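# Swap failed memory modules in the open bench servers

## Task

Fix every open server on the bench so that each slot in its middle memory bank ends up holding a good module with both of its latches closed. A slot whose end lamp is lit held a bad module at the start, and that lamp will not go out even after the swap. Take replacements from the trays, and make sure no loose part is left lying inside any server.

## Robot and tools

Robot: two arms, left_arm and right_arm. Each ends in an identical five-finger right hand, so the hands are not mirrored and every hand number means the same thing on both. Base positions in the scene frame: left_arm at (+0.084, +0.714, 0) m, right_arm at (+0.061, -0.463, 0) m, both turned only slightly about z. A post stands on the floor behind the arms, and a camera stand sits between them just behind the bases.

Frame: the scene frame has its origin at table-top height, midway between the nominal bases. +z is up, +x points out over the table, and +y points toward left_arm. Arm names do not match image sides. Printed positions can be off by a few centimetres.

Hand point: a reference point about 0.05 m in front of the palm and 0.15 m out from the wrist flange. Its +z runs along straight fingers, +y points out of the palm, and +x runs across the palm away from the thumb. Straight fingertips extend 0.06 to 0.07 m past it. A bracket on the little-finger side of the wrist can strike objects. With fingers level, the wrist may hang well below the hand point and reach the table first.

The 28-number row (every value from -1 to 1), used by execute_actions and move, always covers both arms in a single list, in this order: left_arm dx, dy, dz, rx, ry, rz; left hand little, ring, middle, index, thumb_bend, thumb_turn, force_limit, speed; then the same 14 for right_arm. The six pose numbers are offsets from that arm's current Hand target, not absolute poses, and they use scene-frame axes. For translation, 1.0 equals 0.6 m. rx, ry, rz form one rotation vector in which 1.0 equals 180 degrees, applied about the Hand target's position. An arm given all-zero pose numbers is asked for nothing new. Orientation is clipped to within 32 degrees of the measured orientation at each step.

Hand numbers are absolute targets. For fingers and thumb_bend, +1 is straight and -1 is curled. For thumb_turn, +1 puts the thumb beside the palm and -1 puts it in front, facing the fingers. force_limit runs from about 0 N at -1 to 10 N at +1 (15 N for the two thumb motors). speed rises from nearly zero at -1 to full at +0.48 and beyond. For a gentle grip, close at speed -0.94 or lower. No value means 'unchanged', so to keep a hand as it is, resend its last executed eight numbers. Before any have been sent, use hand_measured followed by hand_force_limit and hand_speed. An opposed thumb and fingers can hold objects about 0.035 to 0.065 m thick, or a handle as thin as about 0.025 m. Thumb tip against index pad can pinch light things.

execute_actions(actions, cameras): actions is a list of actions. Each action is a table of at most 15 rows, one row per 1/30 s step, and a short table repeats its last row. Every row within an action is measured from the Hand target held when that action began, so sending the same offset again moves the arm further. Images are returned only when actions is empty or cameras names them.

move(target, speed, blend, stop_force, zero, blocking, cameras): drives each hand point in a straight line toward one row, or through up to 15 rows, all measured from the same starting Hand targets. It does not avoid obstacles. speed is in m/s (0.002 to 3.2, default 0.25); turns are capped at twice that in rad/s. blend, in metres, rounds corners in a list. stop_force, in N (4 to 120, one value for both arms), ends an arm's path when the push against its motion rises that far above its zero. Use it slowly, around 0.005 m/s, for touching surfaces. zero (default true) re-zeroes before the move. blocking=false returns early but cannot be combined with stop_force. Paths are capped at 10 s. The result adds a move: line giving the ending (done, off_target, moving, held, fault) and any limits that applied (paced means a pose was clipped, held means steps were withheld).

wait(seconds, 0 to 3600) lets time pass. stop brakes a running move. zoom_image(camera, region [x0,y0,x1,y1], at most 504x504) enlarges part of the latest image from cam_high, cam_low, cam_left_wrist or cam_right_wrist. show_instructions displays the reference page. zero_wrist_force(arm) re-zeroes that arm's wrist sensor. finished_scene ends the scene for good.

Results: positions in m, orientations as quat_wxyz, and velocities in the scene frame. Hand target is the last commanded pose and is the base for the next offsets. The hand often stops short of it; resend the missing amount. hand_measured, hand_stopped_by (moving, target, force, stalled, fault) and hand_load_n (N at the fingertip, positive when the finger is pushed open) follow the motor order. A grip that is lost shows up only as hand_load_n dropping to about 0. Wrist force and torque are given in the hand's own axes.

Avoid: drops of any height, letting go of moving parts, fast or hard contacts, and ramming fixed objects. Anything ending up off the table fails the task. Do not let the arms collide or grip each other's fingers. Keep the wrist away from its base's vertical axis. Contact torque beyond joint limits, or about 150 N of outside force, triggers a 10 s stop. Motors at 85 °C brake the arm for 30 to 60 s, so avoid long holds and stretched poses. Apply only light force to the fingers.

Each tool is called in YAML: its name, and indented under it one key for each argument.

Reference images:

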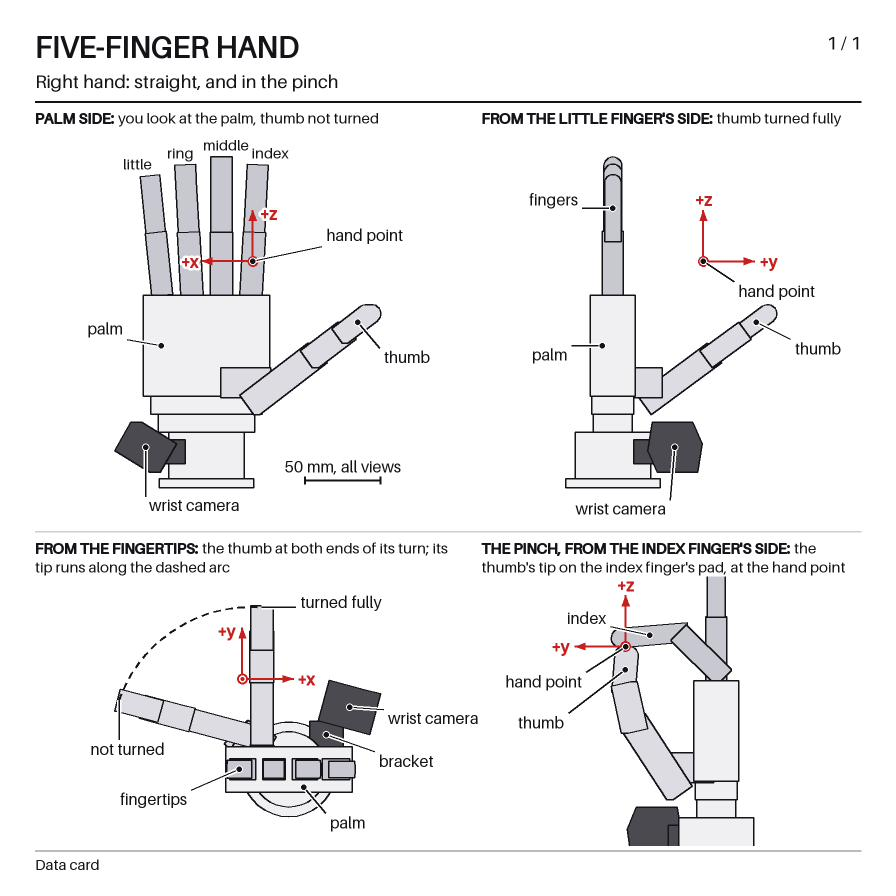

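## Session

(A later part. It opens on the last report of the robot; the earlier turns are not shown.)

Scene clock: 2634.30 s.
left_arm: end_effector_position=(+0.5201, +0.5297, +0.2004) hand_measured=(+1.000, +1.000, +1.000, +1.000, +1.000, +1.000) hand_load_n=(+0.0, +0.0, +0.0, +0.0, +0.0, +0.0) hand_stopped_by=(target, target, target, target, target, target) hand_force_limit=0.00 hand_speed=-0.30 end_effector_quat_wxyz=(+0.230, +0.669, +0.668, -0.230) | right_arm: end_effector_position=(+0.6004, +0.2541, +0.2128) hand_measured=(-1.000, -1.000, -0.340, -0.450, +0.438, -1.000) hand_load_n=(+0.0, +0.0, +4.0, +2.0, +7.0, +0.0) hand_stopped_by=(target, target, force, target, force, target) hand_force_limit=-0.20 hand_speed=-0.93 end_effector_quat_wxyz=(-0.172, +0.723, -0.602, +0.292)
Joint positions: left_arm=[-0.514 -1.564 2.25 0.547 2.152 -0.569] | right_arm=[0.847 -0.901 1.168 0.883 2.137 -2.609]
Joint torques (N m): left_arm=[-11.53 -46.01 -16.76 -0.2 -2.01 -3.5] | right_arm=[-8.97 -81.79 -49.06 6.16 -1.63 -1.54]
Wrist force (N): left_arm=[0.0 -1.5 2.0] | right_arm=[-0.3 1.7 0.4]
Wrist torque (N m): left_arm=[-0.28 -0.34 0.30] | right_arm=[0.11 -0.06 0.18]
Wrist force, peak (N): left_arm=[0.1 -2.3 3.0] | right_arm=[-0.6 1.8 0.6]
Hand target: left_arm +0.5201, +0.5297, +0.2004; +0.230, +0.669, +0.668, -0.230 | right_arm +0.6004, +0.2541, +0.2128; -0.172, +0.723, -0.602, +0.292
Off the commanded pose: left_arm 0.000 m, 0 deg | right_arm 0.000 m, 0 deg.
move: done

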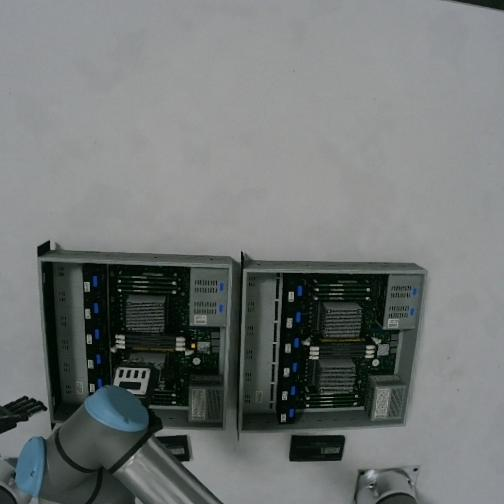

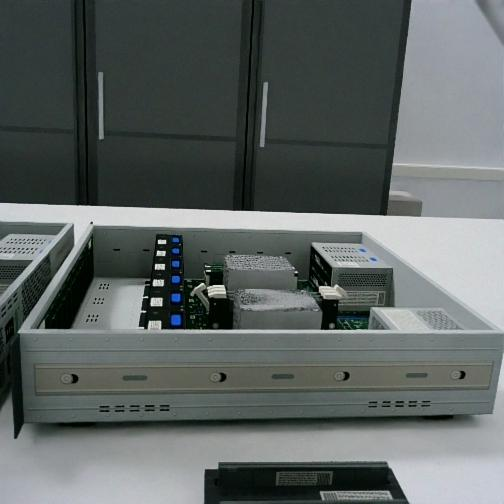

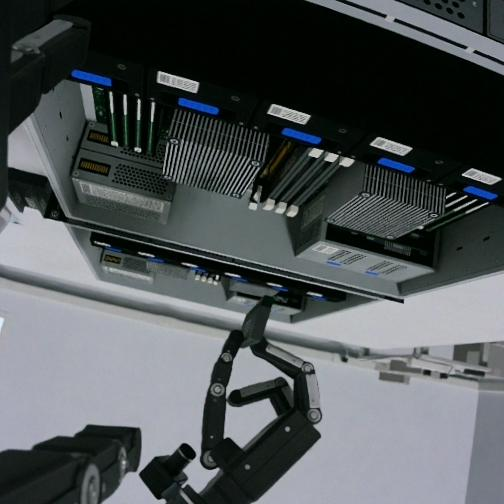

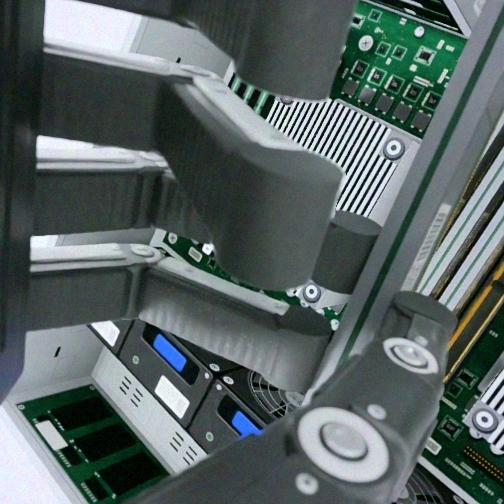

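move:
  target:
    - [0,0,0,0,0,0,1,1,1,1,1,1,0,-0.3,0,0,-0.09,0,0.05,0,-1,-1,-0.45,-0.45,0.35,-1,-0.2,-0.93]
  speed: 0.1
  cameras: ["cam_left_wrist","cam_right_wrist"]

zoom_image:
  camera: "cam_left_wrist"
  region: [220, 180, 340, 300]

zoom_image:
  camera: "cam_left_wrist"
  region: [220, 110, 380, 270]

Scene clock: 2663.17 s.
left_arm: end_effector_position=(+0.5201, +0.5297, +0.2004) hand_measured=(+1.000, +1.000, +1.000, +1.000, +1.000, +1.000) hand_load_n=(+0.0, +0.0, +0.0, +0.0, -0.5, +0.0) hand_stopped_by=(target, target, target, target, target, target) hand_force_limit=0.00 hand_speed=-0.30 end_effector_quat_wxyz=(+0.230, +0.669, +0.668, -0.230) | right_arm: end_effector_position=(+0.6004, +0.2541, +0.1590) hand_measured=(-1.000, -1.000, -0.340, -0.450, +0.438, -1.000) hand_load_n=(+0.0, +0.0, +4.0, +2.0, +7.0, +0.0) hand_stopped_by=(target, target, force, target, force, target) hand_force_limit=-0.20 hand_speed=-0.93 end_effector_quat_wxyz=(-0.125, +0.743, -0.614, +0.235)
Joint positions: left_arm=[-0.514 -1.564 2.25 0.547 2.152 -0.569] | right_arm=[0.812 -0.831 1.14 0.953 2.018 -2.6]
Joint torques (N m): left_arm=[-12.13 -46.99 -17.26 -0.24 -1.86 -3.55] | right_arm=[-9.7 -89.6 -48.51 5.78 -1.5 -0.33]
Wrist force (N): left_arm=[0.5 -1.5 2.3] | right_arm=[-0.4 0.9 0.9]
Wrist torque (N m): left_arm=[-0.30 -0.42 0.33] | right_arm=[0.00 -0.04 -0.15]
Wrist force, peak (N): left_arm=[-0.1 -1.5 2.8] | right_arm=[-0.5 1.6 1.3]
Hand target: left_arm +0.5201, +0.5297, +0.2004; +0.230, +0.669, +0.668, -0.230 | right_arm +0.6004, +0.2541, +0.1588; -0.124, +0.743, -0.614, +0.234
Off the commanded pose: left_arm 0.000 m, 0 deg | right_arm 0.000 m, 0 deg.
move: done

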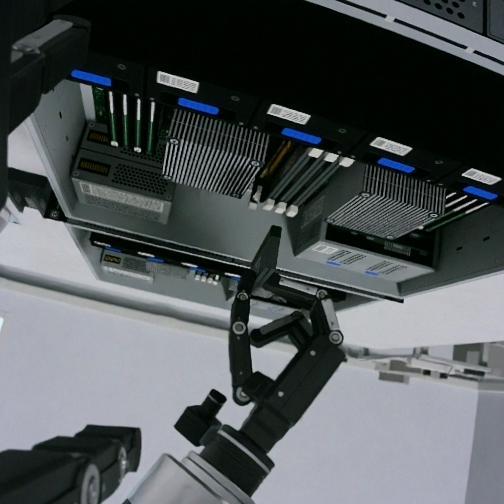

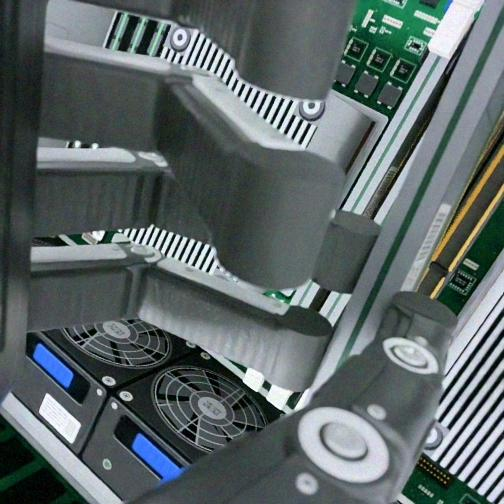

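Scaled by 4.200.

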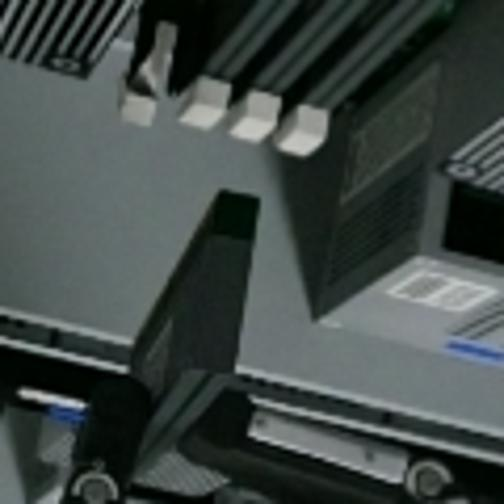

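Scaled by 3.150.

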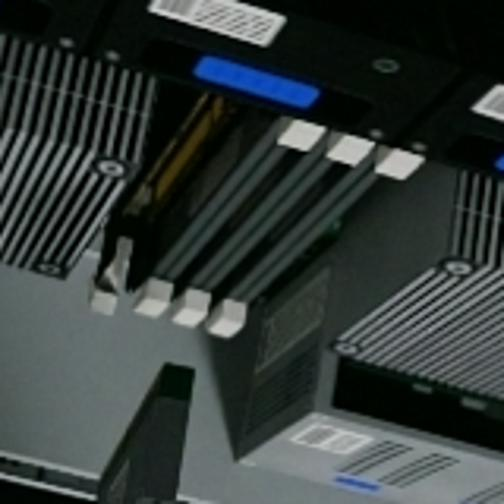

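zoom_image:
  camera: "cam_left_wrist"
  region: [245, 220, 295, 270]

zoom_image:
  camera: "cam_right_wrist"
  region: [304, 0, 504, 400]

Scaled by 10.080.

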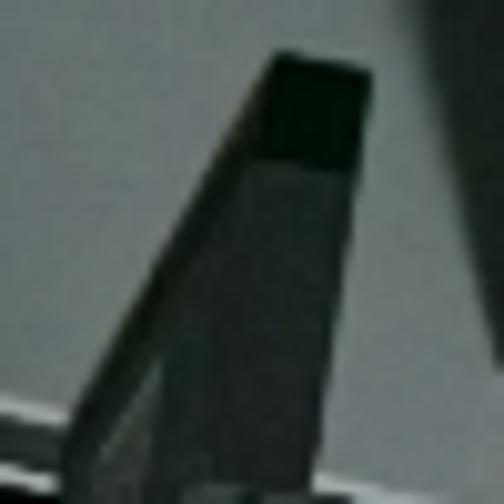

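Scaled by 1.260.

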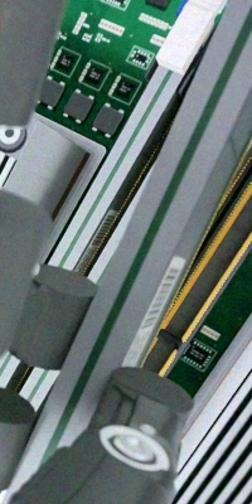

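move:
  target:
    - [0,0,0,0,0,0,1,1,1,1,1,1,0,-0.3,0,0,0,0,-0.010,-0.039,-1,-1,-0.45,-0.45,0.35,-1,-0.2,-0.93]
  speed: 0.1
  cameras: ["cam_left_wrist","cam_right_wrist"]

zoom_image:
  camera: "cam_left_wrist"
  region: [235, 215, 295, 275]

zoom_image:
  camera: "cam_right_wrist"
  region: [304, 0, 504, 400]

Scene clock: 2693.33 s.
left_arm: end_effector_position=(+0.5201, +0.5297, +0.2004) hand_measured=(+1.000, +1.000, +1.000, +1.000, +1.000, +1.000) hand_load_n=(+0.0, +0.0, +0.0, +0.0, +0.0, +0.0) hand_stopped_by=(target, target, target, target, target, target) hand_force_limit=0.00 hand_speed=-0.30 end_effector_quat_wxyz=(+0.230, +0.669, +0.668, -0.230) | right_arm: end_effector_position=(+0.6004, +0.2541, +0.1588) hand_measured=(-1.000, -1.000, -0.340, -0.450, +0.438, -1.000) hand_load_n=(+0.0, +0.0, +3.5, +1.5, +7.0, +0.0) hand_stopped_by=(target, target, force, target, force, target) hand_force_limit=-0.20 hand_speed=-0.93 end_effector_quat_wxyz=(-0.120, +0.701, -0.656, +0.253)
Joint positions: left_arm=[-0.514 -1.564 2.25 0.547 2.152 -0.569] | right_arm=[0.826 -0.815 1.126 0.993 2.078 -2.461]
Joint torques (N m): left_arm=[-13.89 -43.39 -16.53 -0.43 -2.02 -3.66] | right_arm=[16.54 -88.92 -46.97 7.3 3.99 2.1]
Wrist force (N): left_arm=[0.2 -1.6 1.9] | right_arm=[-0.4 0.6 0.6]
Wrist torque (N m): left_arm=[-0.30 -0.36 0.31] | right_arm=[-0.05 -0.02 -0.19]
Wrist force, peak (N): left_arm=[0.4 -1.4 2.6] | right_arm=[-0.9 1.3 0.9]
Hand target: left_arm +0.5201, +0.5297, +0.2004; +0.230, +0.669, +0.668, -0.230 | right_arm +0.6004, +0.2541, +0.1588; -0.120, +0.701, -0.656, +0.253
Off the commanded pose: left_arm 0.000 m, 0 deg | right_arm 0.000 m, 0 deg.
move: done

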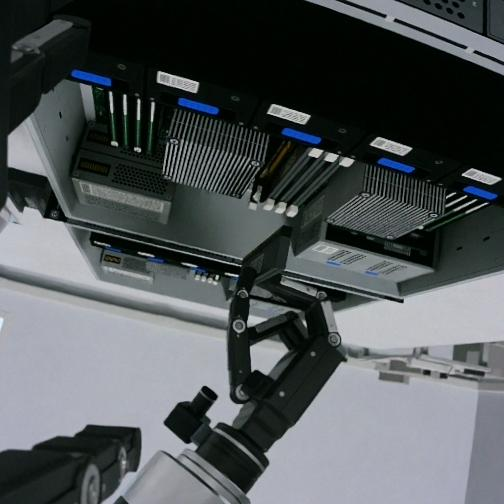

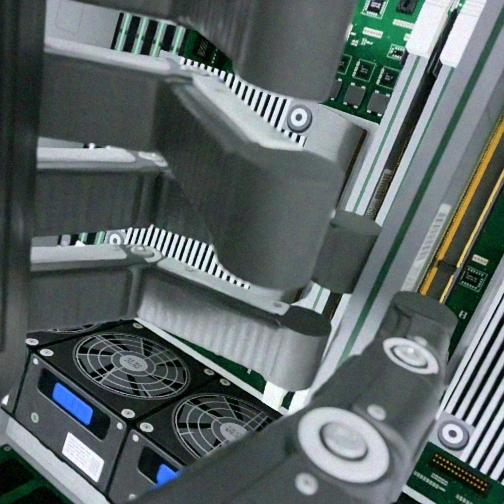

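Scaled by 8.400.

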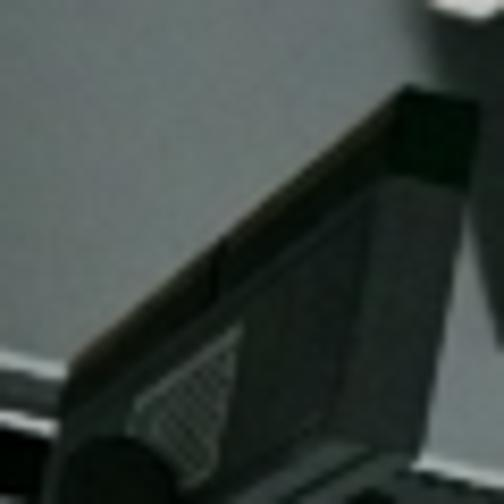

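Scaled by 1.260.

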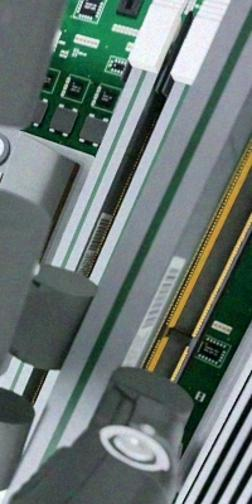

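execute_actions:
  actions: []
  cameras: ["all"]

zoom_image:
  camera: "cam_left_wrist"
  region: [200, 190, 340, 330]

Scene clock: 2712.63 s.
left_arm: end_effector_position=(+0.5201, +0.5297, +0.2004) hand_measured=(+1.000, +1.000, +1.000, +1.000, +1.000, +1.000) hand_load_n=(+0.0, +0.0, +0.0, +0.0, +0.0, +0.0) hand_stopped_by=(target, target, target, target, target, target) hand_force_limit=0.00 hand_speed=-0.30 end_effector_quat_wxyz=(+0.230, +0.669, +0.668, -0.230) | right_arm: end_effector_position=(+0.6004, +0.2541, +0.1588) hand_measured=(-1.000, -1.000, -0.340, -0.450, +0.438, -1.000) hand_load_n=(+0.0, +0.0, +3.5, +2.0, +7.0, +0.0) hand_stopped_by=(target, target, force, target, force, target) hand_force_limit=-0.20 hand_speed=-0.93 end_effector_quat_wxyz=(-0.120, +0.701, -0.656, +0.253)
Joint positions: left_arm=[-0.514 -1.564 2.25 0.547 2.152 -0.569] | right_arm=[0.826 -0.815 1.126 0.993 2.078 -2.461]
Joint velocities: within noise
Joint torques (N m): left_arm=[-11.3 -44.63 -16.43 -0.35 -1.9 -3.47] | right_arm=[14.46 -87.03 -47.53 6.76 3.56 2.02]
Motor temperatures (°C): left_arm=[27 33 31 35 38 37] | right_arm=[30 31 30 38 43 38]
Wrist force (N): left_arm=[0.5 -1.4 2.4] | right_arm=[-0.3 0.6 0.8]
Wrist torque (N m): left_arm=[-0.30 -0.42 0.34] | right_arm=[-0.05 -0.04 -0.18]
Wrist force, peak (N): left_arm=[0.0 -1.5 2.6] | right_arm=[-0.3 1.1 0.8]
Hand target: left_arm +0.5201, +0.5297, +0.2004; +0.230, +0.669, +0.668, -0.230 | right_arm +0.6004, +0.2541, +0.1588; -0.120, +0.701, -0.656, +0.253
Off the commanded pose: left_arm 0.000 m, 0 deg | right_arm 0.000 m, 0 deg.

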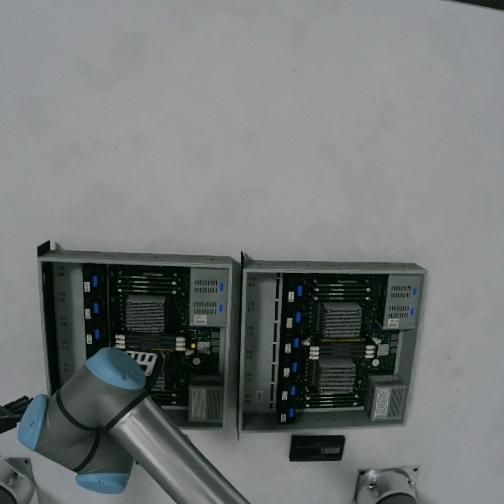

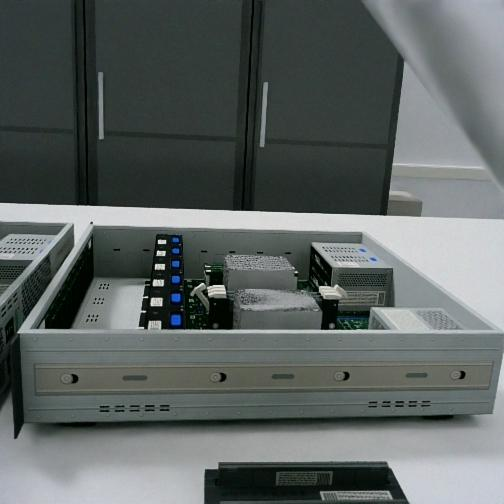

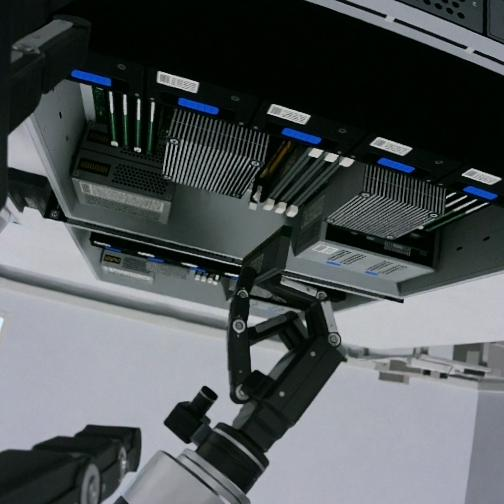

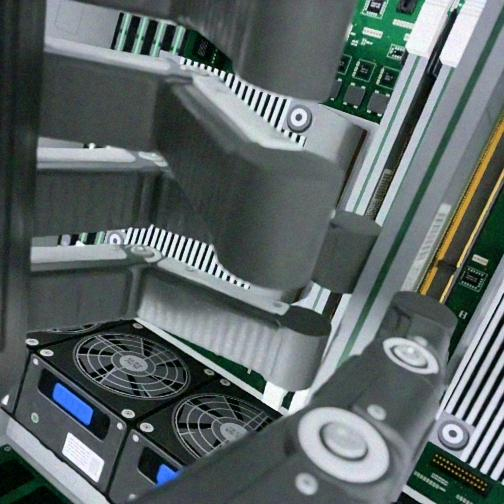

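Scaled by 3.600.

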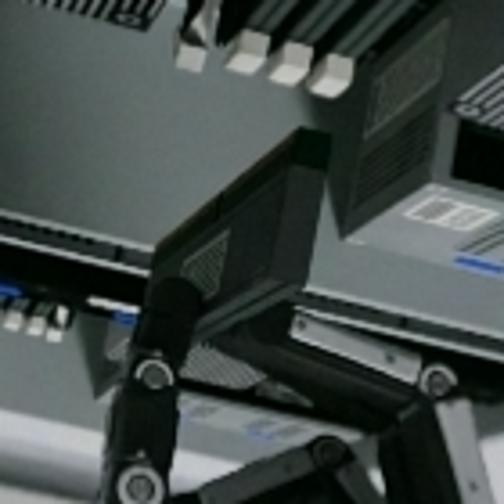

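zoom_image:
  camera: "cam_left_wrist"
  region: [240, 130, 370, 240]

zoom_image:
  camera: "cam_right_wrist"
  region: [250, 0, 504, 254]

Scaled by 3.877.

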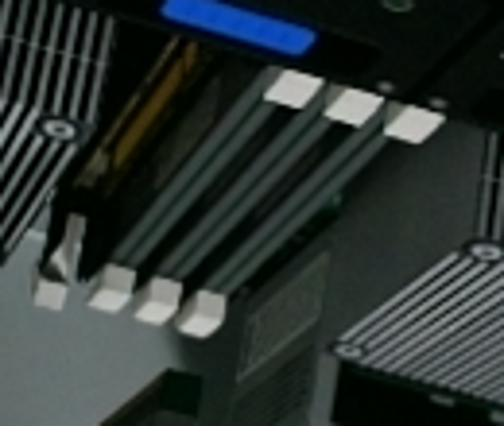

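Scaled by 1.984.

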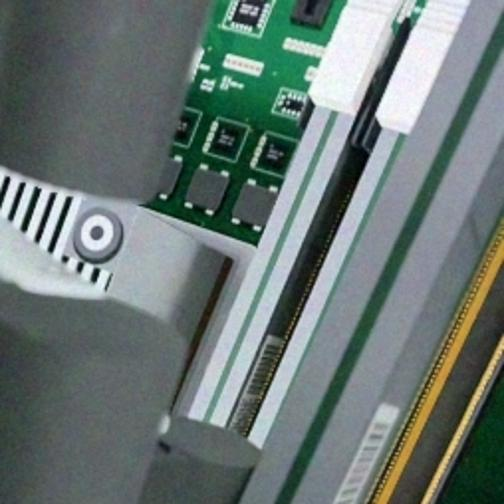

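move:
  target: [0,0,0,0,0,0,1,1,1,1,1,1,0,-0.3,0,0,-0.0713,0,0,0,-1,-1,-0.45,-0.45,0.35,-1,-0.2,-0.93]
  speed: 0.06
  stop_force: 5
  cameras: ["cam_high","cam_left_wrist","cam_right_wrist"]

zoom_image:
  camera: "cam_left_wrist"
  region: [230, 130, 350, 250]

zoom_image:
  camera: "cam_right_wrist"
  region: [250, 0, 504, 254]

Scene clock: 2762.43 s.
left_arm: end_effector_position=(+0.5201, +0.5297, +0.2004) hand_measured=(+1.000, +1.000, +1.000, +1.000, +1.000, +1.000) hand_load_n=(+0.0, +0.0, +0.0, +0.0, +0.5, +0.0) hand_stopped_by=(target, target, target, target, target, target) hand_force_limit=0.00 hand_speed=-0.30 end_effector_quat_wxyz=(+0.230, +0.669, +0.668, -0.230) | right_arm: end_effector_position=(+0.6004, +0.2541, +0.1160) hand_measured=(-1.000, -1.000, -0.340, -0.450, +0.438, -1.000) hand_load_n=(+0.0, +0.0, +4.0, +2.0, +7.0, +0.0) hand_stopped_by=(target, target, force, target, force, target) hand_force_limit=-0.20 hand_speed=-0.93 end_effector_quat_wxyz=(-0.120, +0.701, -0.656, +0.253)
Joint positions: left_arm=[-0.514 -1.564 2.25 0.547 2.152 -0.569] | right_arm=[0.826 -0.79 1.159 0.934 2.078 -2.461]
Joint torques (N m): left_arm=[-12.5 -45.65 -17.22 -0.37 -1.76 -3.57] | right_arm=[15.31 -86.27 -28.49 -0.53 2.45 -0.28]
Wrist force (N): left_arm=[0.1 -1.4 2.4] | right_arm=[-0.9 1.2 0.7]
Wrist torque (N m): left_arm=[-0.30 -0.36 0.31] | right_arm=[0.06 0.04 -0.16]
Wrist force, peak (N): left_arm=[-0.1 -1.8 2.6] | right_arm=[-1.3 1.1 1.0]
Hand target: left_arm +0.5201, +0.5297, +0.2004; +0.230, +0.669, +0.668, -0.230 | right_arm +0.6004, +0.2541, +0.1160; -0.120, +0.701, -0.656, +0.253
Off the commanded pose: left_arm 0.000 m, 0 deg | right_arm 0.000 m, 0 deg.
move: done

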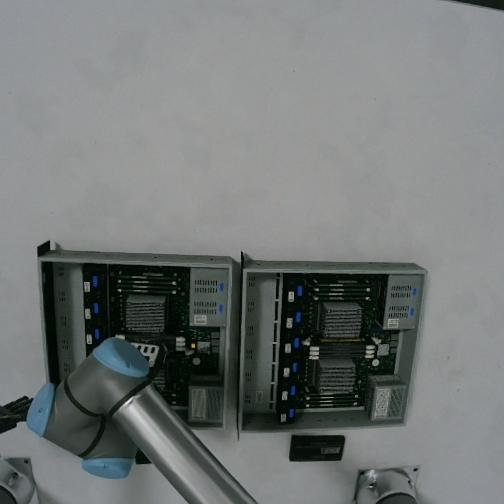

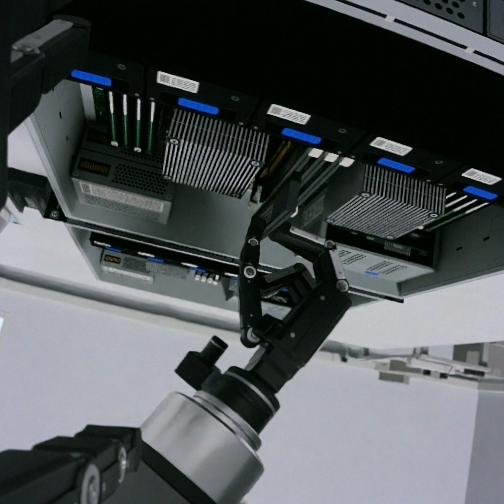

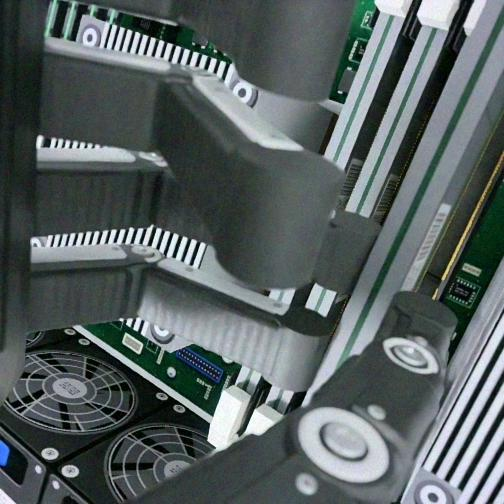

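Scaled by 4.200.

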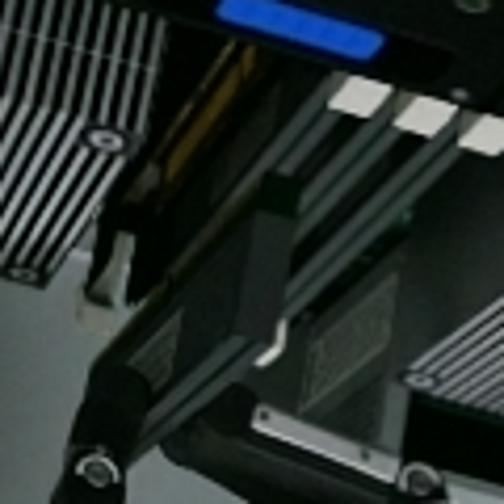

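Scaled by 1.984.

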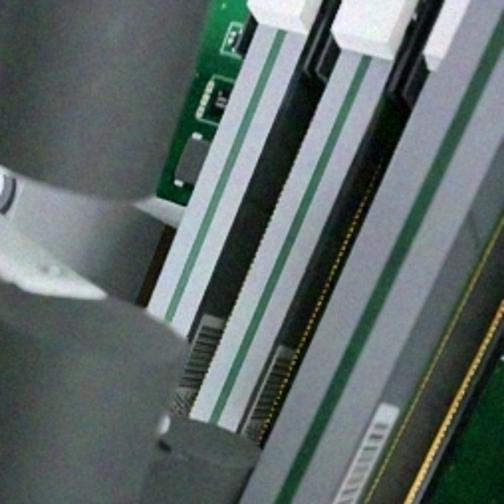

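move:
  target: [0,0,0,0,0,0,1,1,1,1,1,1,0,-0.3,-0.0008,0,-0.0317,0,0,0,-1,-1,-0.45,-0.45,0.35,-1,-0.2,-0.93]
  speed: 0.03
  stop_force: 5
  cameras: ["cam_left_wrist","cam_right_wrist"]

zoom_image:
  camera: "cam_left_wrist"
  region: [240, 130, 340, 230]

zoom_image:
  camera: "cam_right_wrist"
  region: [304, 0, 504, 200]

Scene clock: 2778.70 s.
left_arm: end_effector_position=(+0.5201, +0.5297, +0.2004) hand_measured=(+1.000, +1.000, +1.000, +1.000, +1.000, +1.000) hand_load_n=(+0.0, +0.0, +0.0, +0.0, -0.5, +0.0) hand_stopped_by=(target, target, target, target, target, target) hand_force_limit=0.00 hand_speed=-0.30 end_effector_quat_wxyz=(+0.230, +0.669, +0.668, -0.230) | right_arm: end_effector_position=(+0.5999, +0.2541, +0.0970) hand_measured=(-1.000, -1.000, -0.340, -0.450, +0.438, -1.000) hand_load_n=(+0.0, +0.0, +4.0, +2.0, +7.0, +0.0) hand_stopped_by=(target, target, force, target, force, target) hand_force_limit=-0.20 hand_speed=-0.93 end_effector_quat_wxyz=(-0.120, +0.701, -0.656, +0.253)
Joint positions: left_arm=[-0.514 -1.564 2.25 0.547 2.152 -0.569] | right_arm=[0.826 -0.778 1.173 0.909 2.078 -2.46]
Joint torques (N m): left_arm=[-11.06 -46.11 -17.29 -0.15 -1.93 -3.56] | right_arm=[16.07 -89.32 -28.38 -0.43 3.96 2.01]
Wrist force (N): left_arm=[0.0 -1.3 2.1] | right_arm=[-0.4 1.0 0.7]
Wrist torque (N m): left_arm=[-0.27 -0.34 0.30] | right_arm=[0.03 -0.03 -0.16]
Wrist force, peak (N): left_arm=[0.0 -1.9 2.5] | right_arm=[-0.7 1.4 1.1]
Hand target: left_arm +0.5201, +0.5297, +0.2004; +0.230, +0.669, +0.668, -0.230 | right_arm +0.5999, +0.2541, +0.0970; -0.120, +0.701, -0.656, +0.253
Off the commanded pose: left_arm 0.000 m, 0 deg | right_arm 0.000 m, 0 deg.
move: done

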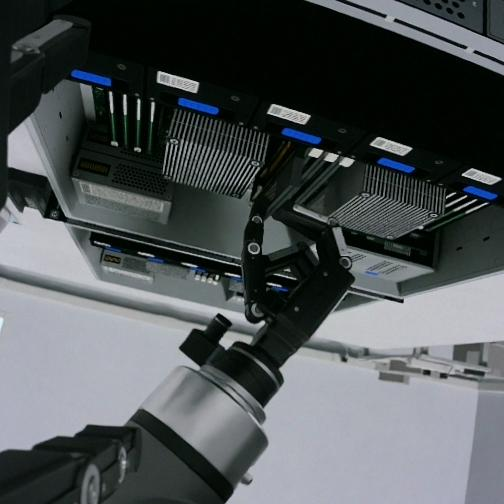

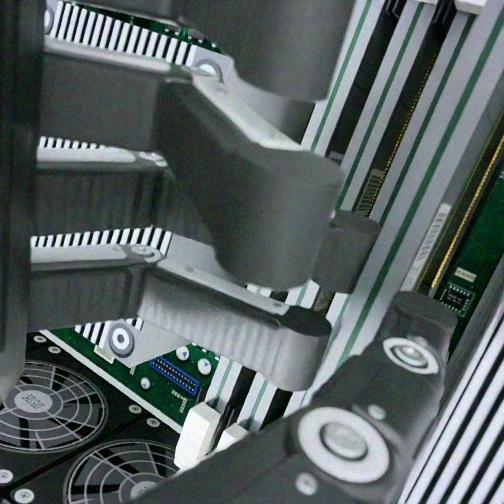

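Scaled by 5.040.

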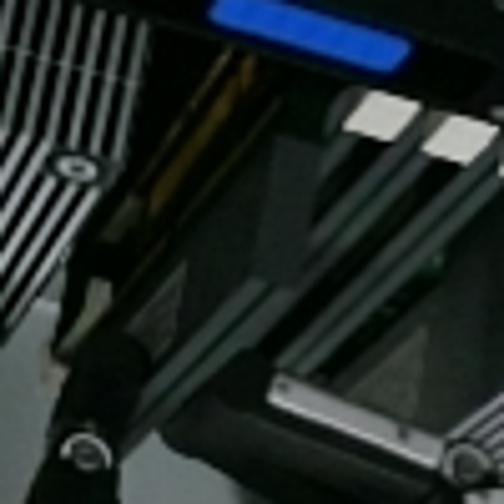

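Scaled by 2.520.

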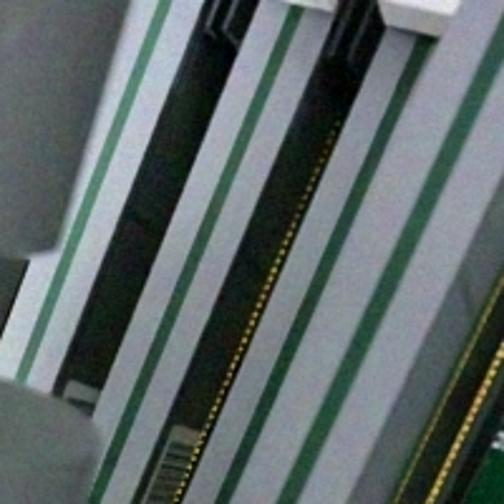

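zoom_image:
  camera: "cam_right_wrist"
  region: [404, 80, 504, 180]

zoom_image:
  camera: "cam_right_wrist"
  region: [384, 180, 504, 300]

Scaled by 5.040.

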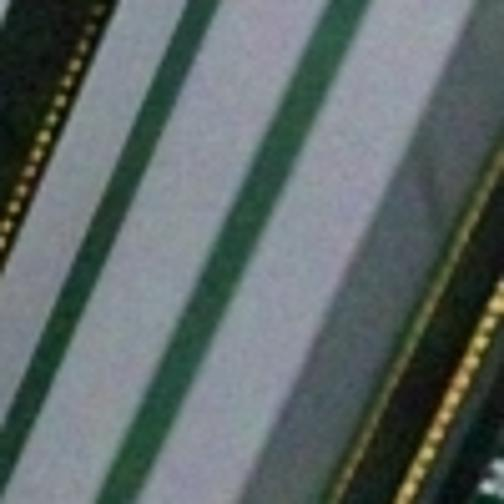

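Scaled by 4.200.

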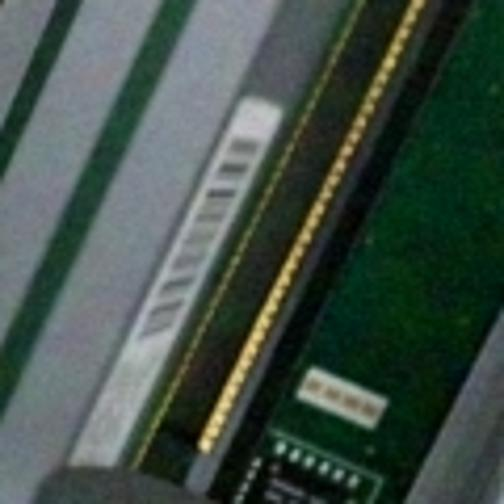

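zoom_image:
  camera: "cam_right_wrist"
  region: [444, 90, 504, 150]

zoom_image:
  camera: "cam_right_wrist"
  region: [424, 150, 494, 220]

zoom_image:
  camera: "cam_right_wrist"
  region: [404, 220, 474, 290]

Scaled by 8.400.

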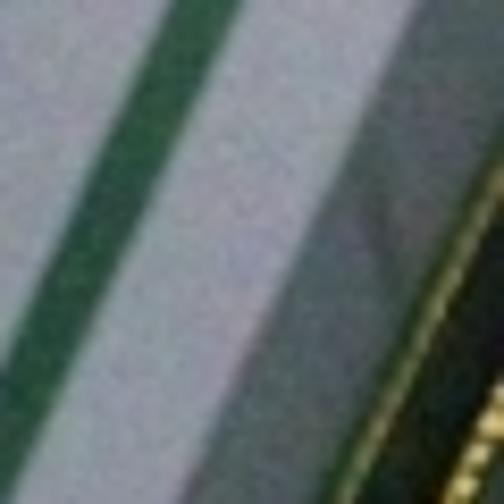

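Scaled by 7.200.

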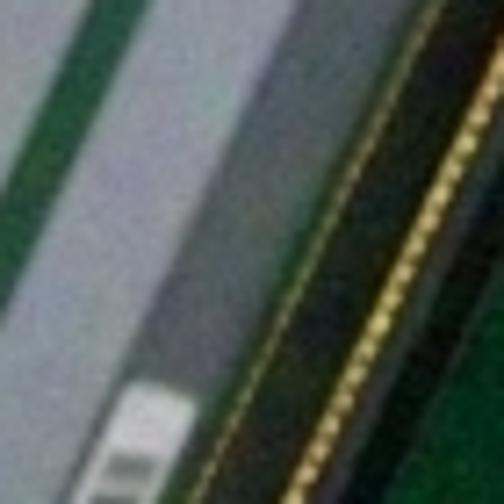

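Scaled by 7.200.

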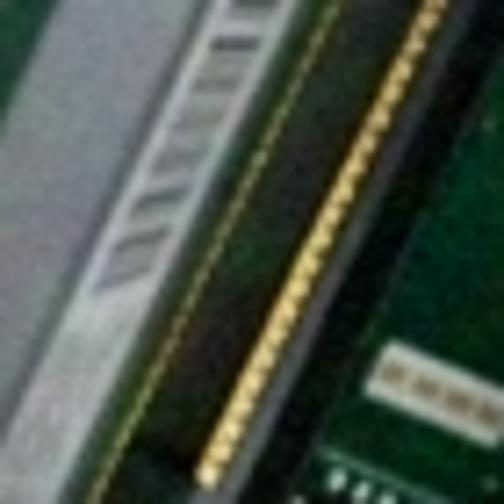

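zoom_image:
  camera: "cam_left_wrist"
  region: [260, 130, 310, 180]

zoom_image:
  camera: "cam_left_wrist"
  region: [245, 165, 295, 215]

Scaled by 10.080.

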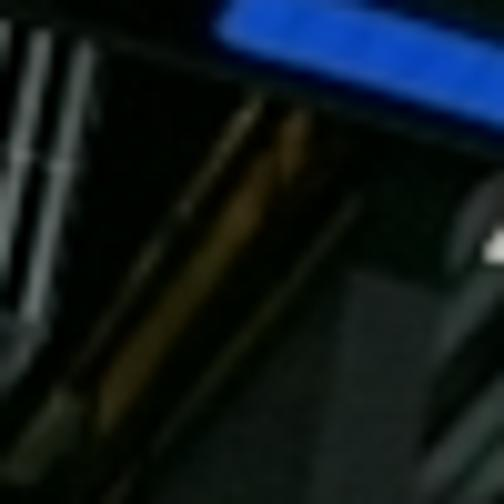

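Scaled by 10.080.

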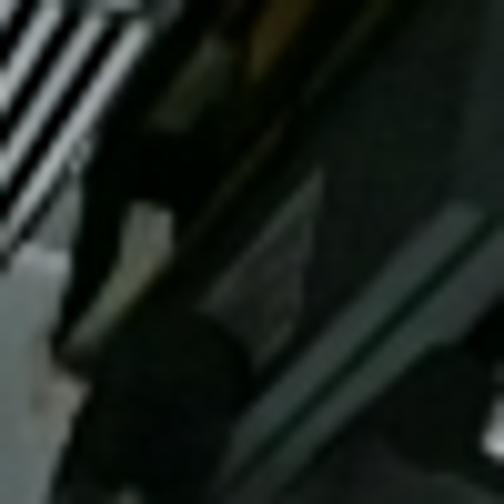

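move:
  target:
    - [0,0,0,0,0,0,1,1,1,1,1,1,0,-0.3,-0.002,0,0,0,0,0,-1,-1,-0.45,-0.45,0.35,-1,-0.2,-0.93]
    - [0,0,0,0,0,0,1,1,1,1,1,1,0,-0.3,-0.002,0,-0.05,0,0,0,-1,-1,-0.45,-0.45,0.35,-1,-0.2,-0.93]
  speed: 0.01
  stop_force: 4
  cameras: ["cam_left_wrist","cam_right_wrist"]

zoom_image:
  camera: "cam_left_wrist"
  region: [240, 120, 340, 220]

zoom_image:
  camera: "cam_right_wrist"
  region: [404, 180, 504, 280]

Scene clock: 2877.83 s.
left_arm: end_effector_position=(+0.5201, +0.5297, +0.2004) hand_measured=(+1.000, +1.000, +1.000, +1.000, +1.000, +1.000) hand_load_n=(+0.0, +0.0, +0.0, +0.0, +0.0, +0.0) hand_stopped_by=(target, target, target, target, target, target) hand_force_limit=0.00 hand_speed=-0.30 end_effector_quat_wxyz=(+0.230, +0.669, +0.668, -0.230) | right_arm: end_effector_position=(+0.5987, +0.2541, +0.0741) hand_measured=(-1.000, -1.000, -0.340, -0.450, +0.438, -1.000) hand_load_n=(+0.0, +0.0, +3.5, +0.5, +7.5, +0.0) hand_stopped_by=(target, target, force, target, force, target) hand_force_limit=-0.20 hand_speed=-0.93 end_effector_quat_wxyz=(-0.120, +0.701, -0.656, +0.253)
Joint positions: left_arm=[-0.514 -1.564 2.25 0.547 2.152 -0.569] | right_arm=[0.827 -0.762 1.189 0.878 2.078 -2.459]
Joint torques (N m): left_arm=[-14.29 -43.02 -17.14 -0.18 -1.98 -3.38] | right_arm=[16.45 -116.83 -46.39 5.78 0.85 2.09]
Wrist force (N): left_arm=[-0.1 -1.6 2.3] | right_arm=[3.8 -0.9 0.0]
Wrist torque (N m): left_arm=[-0.32 -0.34 0.29] | right_arm=[-0.06 -0.03 -0.24]
Wrist force, peak (N): left_arm=[0.0 -1.8 2.8] | right_arm=[7.2 -2.5 -0.2]
Hand target: left_arm +0.5201, +0.5297, +0.2004; +0.230, +0.669, +0.668, -0.230 | right_arm +0.5987, +0.2541, +0.0741; -0.120, +0.701, -0.656, +0.253 (not the last commanded pose)
Off the commanded pose: left_arm 0.000 m, 0 deg | right_arm 0.007 m, 0 deg.
move: contact (right_arm); path passed 1 of 2 targets

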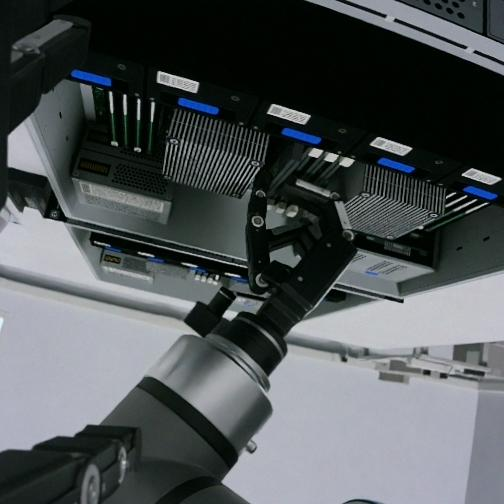

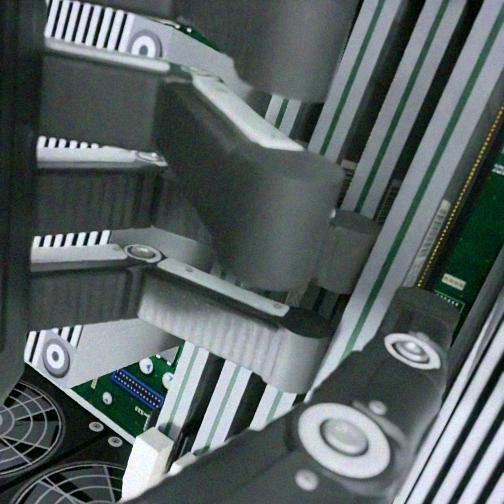

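Scaled by 5.040.

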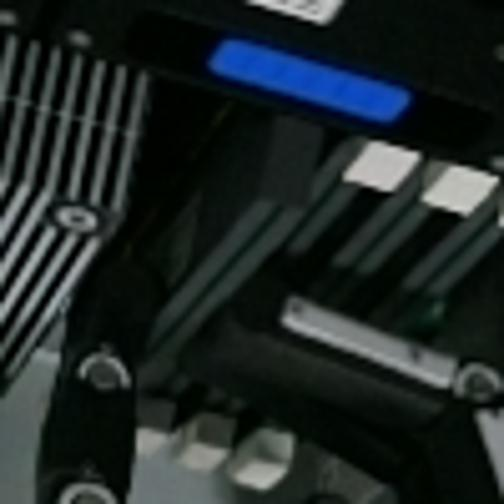

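Scaled by 5.040.

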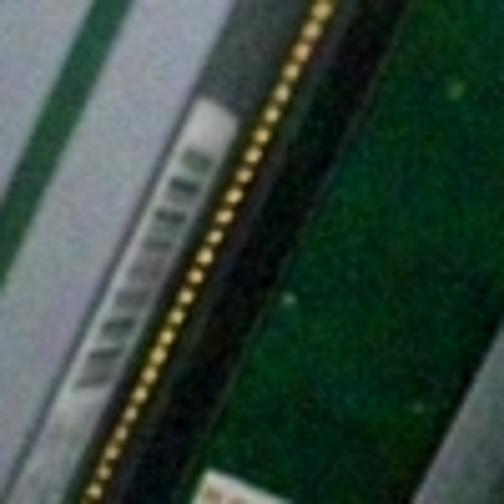

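move:
  target: [0,0,0,0,0,0,1,1,1,1,1,1,0,-0.3,0,-0.0025,0.005,0,0,0,-1,-1,-0.45,-0.45,0.35,-1,-0.2,-0.93]
  speed: 0.01

move:
  target: [0,0,0,0,0,0,1,1,1,1,1,1,0,-0.3,0,0,-0.015,0,0,0,-1,-1,-0.45,-0.45,0.35,-1,-0.2,-0.93]
  speed: 0.006
  stop_force: 4

Scene clock: 2889.83 s.
left_arm: end_effector_position=(+0.5201, +0.5297, +0.2004) hand_measured=(+1.000, +1.000, +1.000, +1.000, +1.000, +1.000) hand_load_n=(+0.0, +0.0, +0.0, +0.0, +0.0, +0.0) hand_stopped_by=(target, target, target, target, target, target) hand_force_limit=0.00 hand_speed=-0.30 end_effector_quat_wxyz=(+0.230, +0.669, +0.668, -0.230) | right_arm: end_effector_position=(+0.5987, +0.2527, +0.0769) hand_measured=(-1.000, -1.000, -0.340, -0.450, +0.438, -1.000) hand_load_n=(+0.0, +0.0, +3.5, +0.5, +7.5, +0.0) hand_stopped_by=(target, target, force, target, force, target) hand_force_limit=-0.20 hand_speed=-0.93 end_effector_quat_wxyz=(-0.120, +0.701, -0.656, +0.253)
Joint positions: left_arm=[-0.514 -1.564 2.25 0.547 2.152 -0.569] | right_arm=[0.826 -0.766 1.191 0.88 2.078 -2.46]
Joint torques (N m): left_arm=[-13.37 -44.92 -16.81 -0.3 -2.19 -3.53] | right_arm=[-5.75 -119.01 -27.44 6.7 -2.13 -1.11]
Wrist force (N): left_arm=[0.0 -1.4 2.2] | right_arm=[-1.0 0.4 1.7]
Wrist torque (N m): left_arm=[-0.28 -0.34 0.30] | right_arm=[0.03 -0.03 0.15]
Wrist force, peak (N): left_arm=[0.1 -1.6 2.8] | right_arm=[4.6 -1.0 0.0]
Hand target: left_arm +0.5201, +0.5297, +0.2004; +0.230, +0.669, +0.668, -0.230 | right_arm +0.5987, +0.2526, +0.0771; -0.120, +0.701, -0.656, +0.253
Off the commanded pose: left_arm 0.000 m, 0 deg | right_arm 0.000 m, 0 deg.
move: done

Scene clock: 2892.40 s.
left_arm: end_effector_position=(+0.5201, +0.5297, +0.2004) hand_measured=(+1.000, +1.000, +1.000, +1.000, +1.000, +1.000) hand_load_n=(+0.0, +0.0, +0.0, +0.0, +0.0, +0.0) hand_stopped_by=(target, target, target, target, target, target) hand_force_limit=0.00 hand_speed=-0.30 end_effector_quat_wxyz=(+0.230, +0.669, +0.668, -0.230) | right_arm: end_effector_position=(+0.5987, +0.2526, +0.0708) hand_measured=(-1.000, -1.000, -0.340, -0.450, +0.438, -1.000) hand_load_n=(+0.0, +0.0, +3.0, +0.5, +7.5, +0.0) hand_stopped_by=(target, target, force, target, force, target) hand_force_limit=-0.20 hand_speed=-0.93 end_effector_quat_wxyz=(-0.120, +0.701, -0.656, +0.253)
Joint positions: left_arm=[-0.514 -1.564 2.25 0.547 2.152 -0.569] | right_arm=[0.826 -0.762 1.195 0.871 2.078 -2.46]
Joint torques (N m): left_arm=[-12.24 -44.12 -16.97 -0.11 -2 -3.77] | right_arm=[-9.58 -114.74 -44.03 6.3 -1.82 -1.23]
Wrist force (N): left_arm=[0.1 -1.6 2.3] | right_arm=[0.7 -2.5 -1.7]
Wrist torque (N m): left_arm=[-0.32 -0.37 0.30] | right_arm=[-0.07 -0.04 0.07]
Wrist force, peak (N): left_arm=[0.3 -1.8 2.6] | right_arm=[1.3 -5.1 -3.8]
Hand target: left_arm +0.5201, +0.5297, +0.2004; +0.230, +0.669, +0.668, -0.230 | right_arm +0.5987, +0.2526, +0.0709; -0.120, +0.701, -0.656, +0.253 (not the last commanded pose)
Off the commanded pose: left_arm 0.000 m, 0 deg | right_arm 0.003 m, 0 deg.
move: contact (right_arm)

zoom_image:
  camera: "cam_right_wrist"
  region: [250, 0, 504, 254]

execute_actions:
  actions: []
  cameras: ["cam_left_wrist","cam_right_wrist"]

zoom_image:
  camera: "cam_left_wrist"
  region: [240, 120, 340, 220]

zoom_image:
  camera: "cam_right_wrist"
  region: [304, 0, 504, 200]

Scaled by 1.984.
This view is cut from an older image: the scene may have changed since it was taken.

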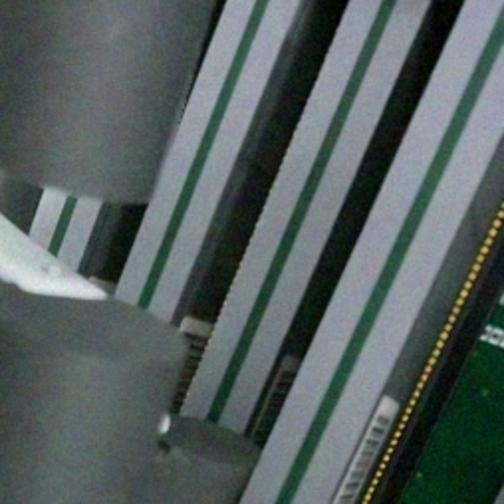

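Scene clock: 2898.13 s.
left_arm: end_effector_position=(+0.5201, +0.5297, +0.2004) hand_measured=(+1.000, +1.000, +1.000, +1.000, +1.000, +1.000) hand_load_n=(+0.0, +0.0, +0.0, +0.0, +0.0, +0.0) hand_stopped_by=(target, target, target, target, target, target) hand_force_limit=0.00 hand_speed=-0.30 end_effector_quat_wxyz=(+0.230, +0.669, +0.668, -0.230) | right_arm: end_effector_position=(+0.5987, +0.2526, +0.0709) hand_measured=(-1.000, -1.000, -0.340, -0.450, +0.438, -1.000) hand_load_n=(+0.0, +0.0, +3.0, +0.5, +7.5, +0.0) hand_stopped_by=(target, target, force, target, force, target) hand_force_limit=-0.20 hand_speed=-0.93 end_effector_quat_wxyz=(-0.120, +0.701, -0.656, +0.253)
Joint positions: left_arm=[-0.514 -1.564 2.25 0.547 2.152 -0.569] | right_arm=[0.826 -0.762 1.195 0.871 2.078 -2.46]
Joint velocities: within noise
Joint torques (N m): left_arm=[-11.94 -45.79 -17.34 -0.1 -1.98 -3.62] | right_arm=[-5.53 -115.34 -43.82 5.5 -2.13 -1.24]
Motor temperatures (°C): left_arm=[27 33 30 35 38 37] | right_arm=[30 31 30 38 43 38]
Wrist force (N): left_arm=[0.0 -1.0 2.3] | right_arm=[1.0 -2.9 -2.1]
Wrist torque (N m): left_arm=[-0.24 -0.35 0.32] | right_arm=[-0.06 -0.03 0.07]
Wrist force, peak (N): left_arm=[0.3 -1.7 2.7] | right_arm=[1.6 -3.3 -2.6]
Hand target: left_arm +0.5201, +0.5297, +0.2004; +0.230, +0.669, +0.668, -0.230 | right_arm +0.5987, +0.2526, +0.0709; -0.120, +0.701, -0.656, +0.253 (not the last commanded pose)
Off the commanded pose: left_arm 0.000 m, 0 deg | right_arm 0.003 m, 0 deg.
Images, in order (width x height): cam_left_wrist 504x504, cam_right_wrist 504x504.

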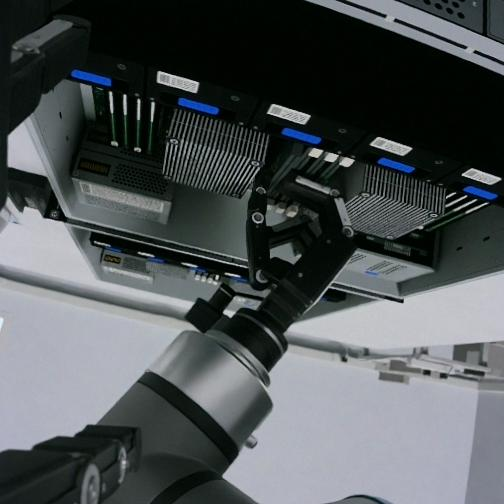

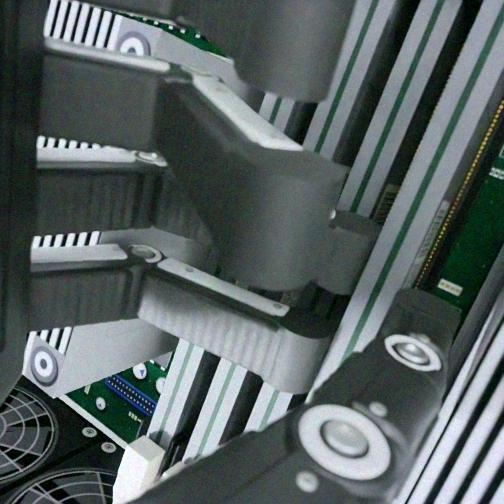

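Scaled by 5.040.

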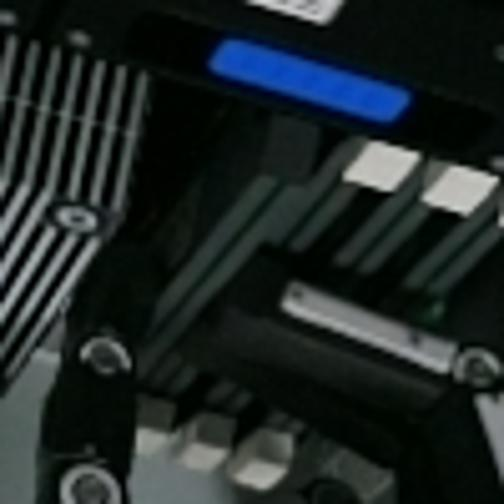

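Scaled by 2.520.

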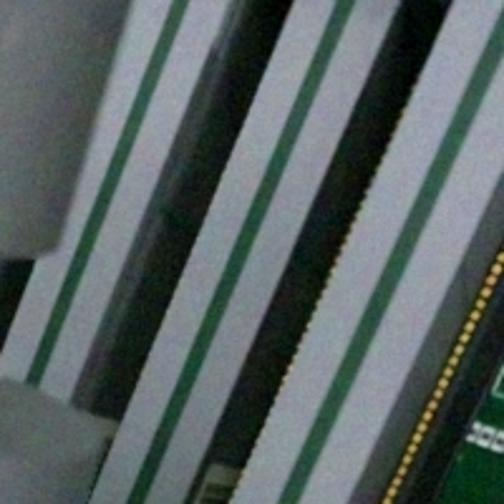

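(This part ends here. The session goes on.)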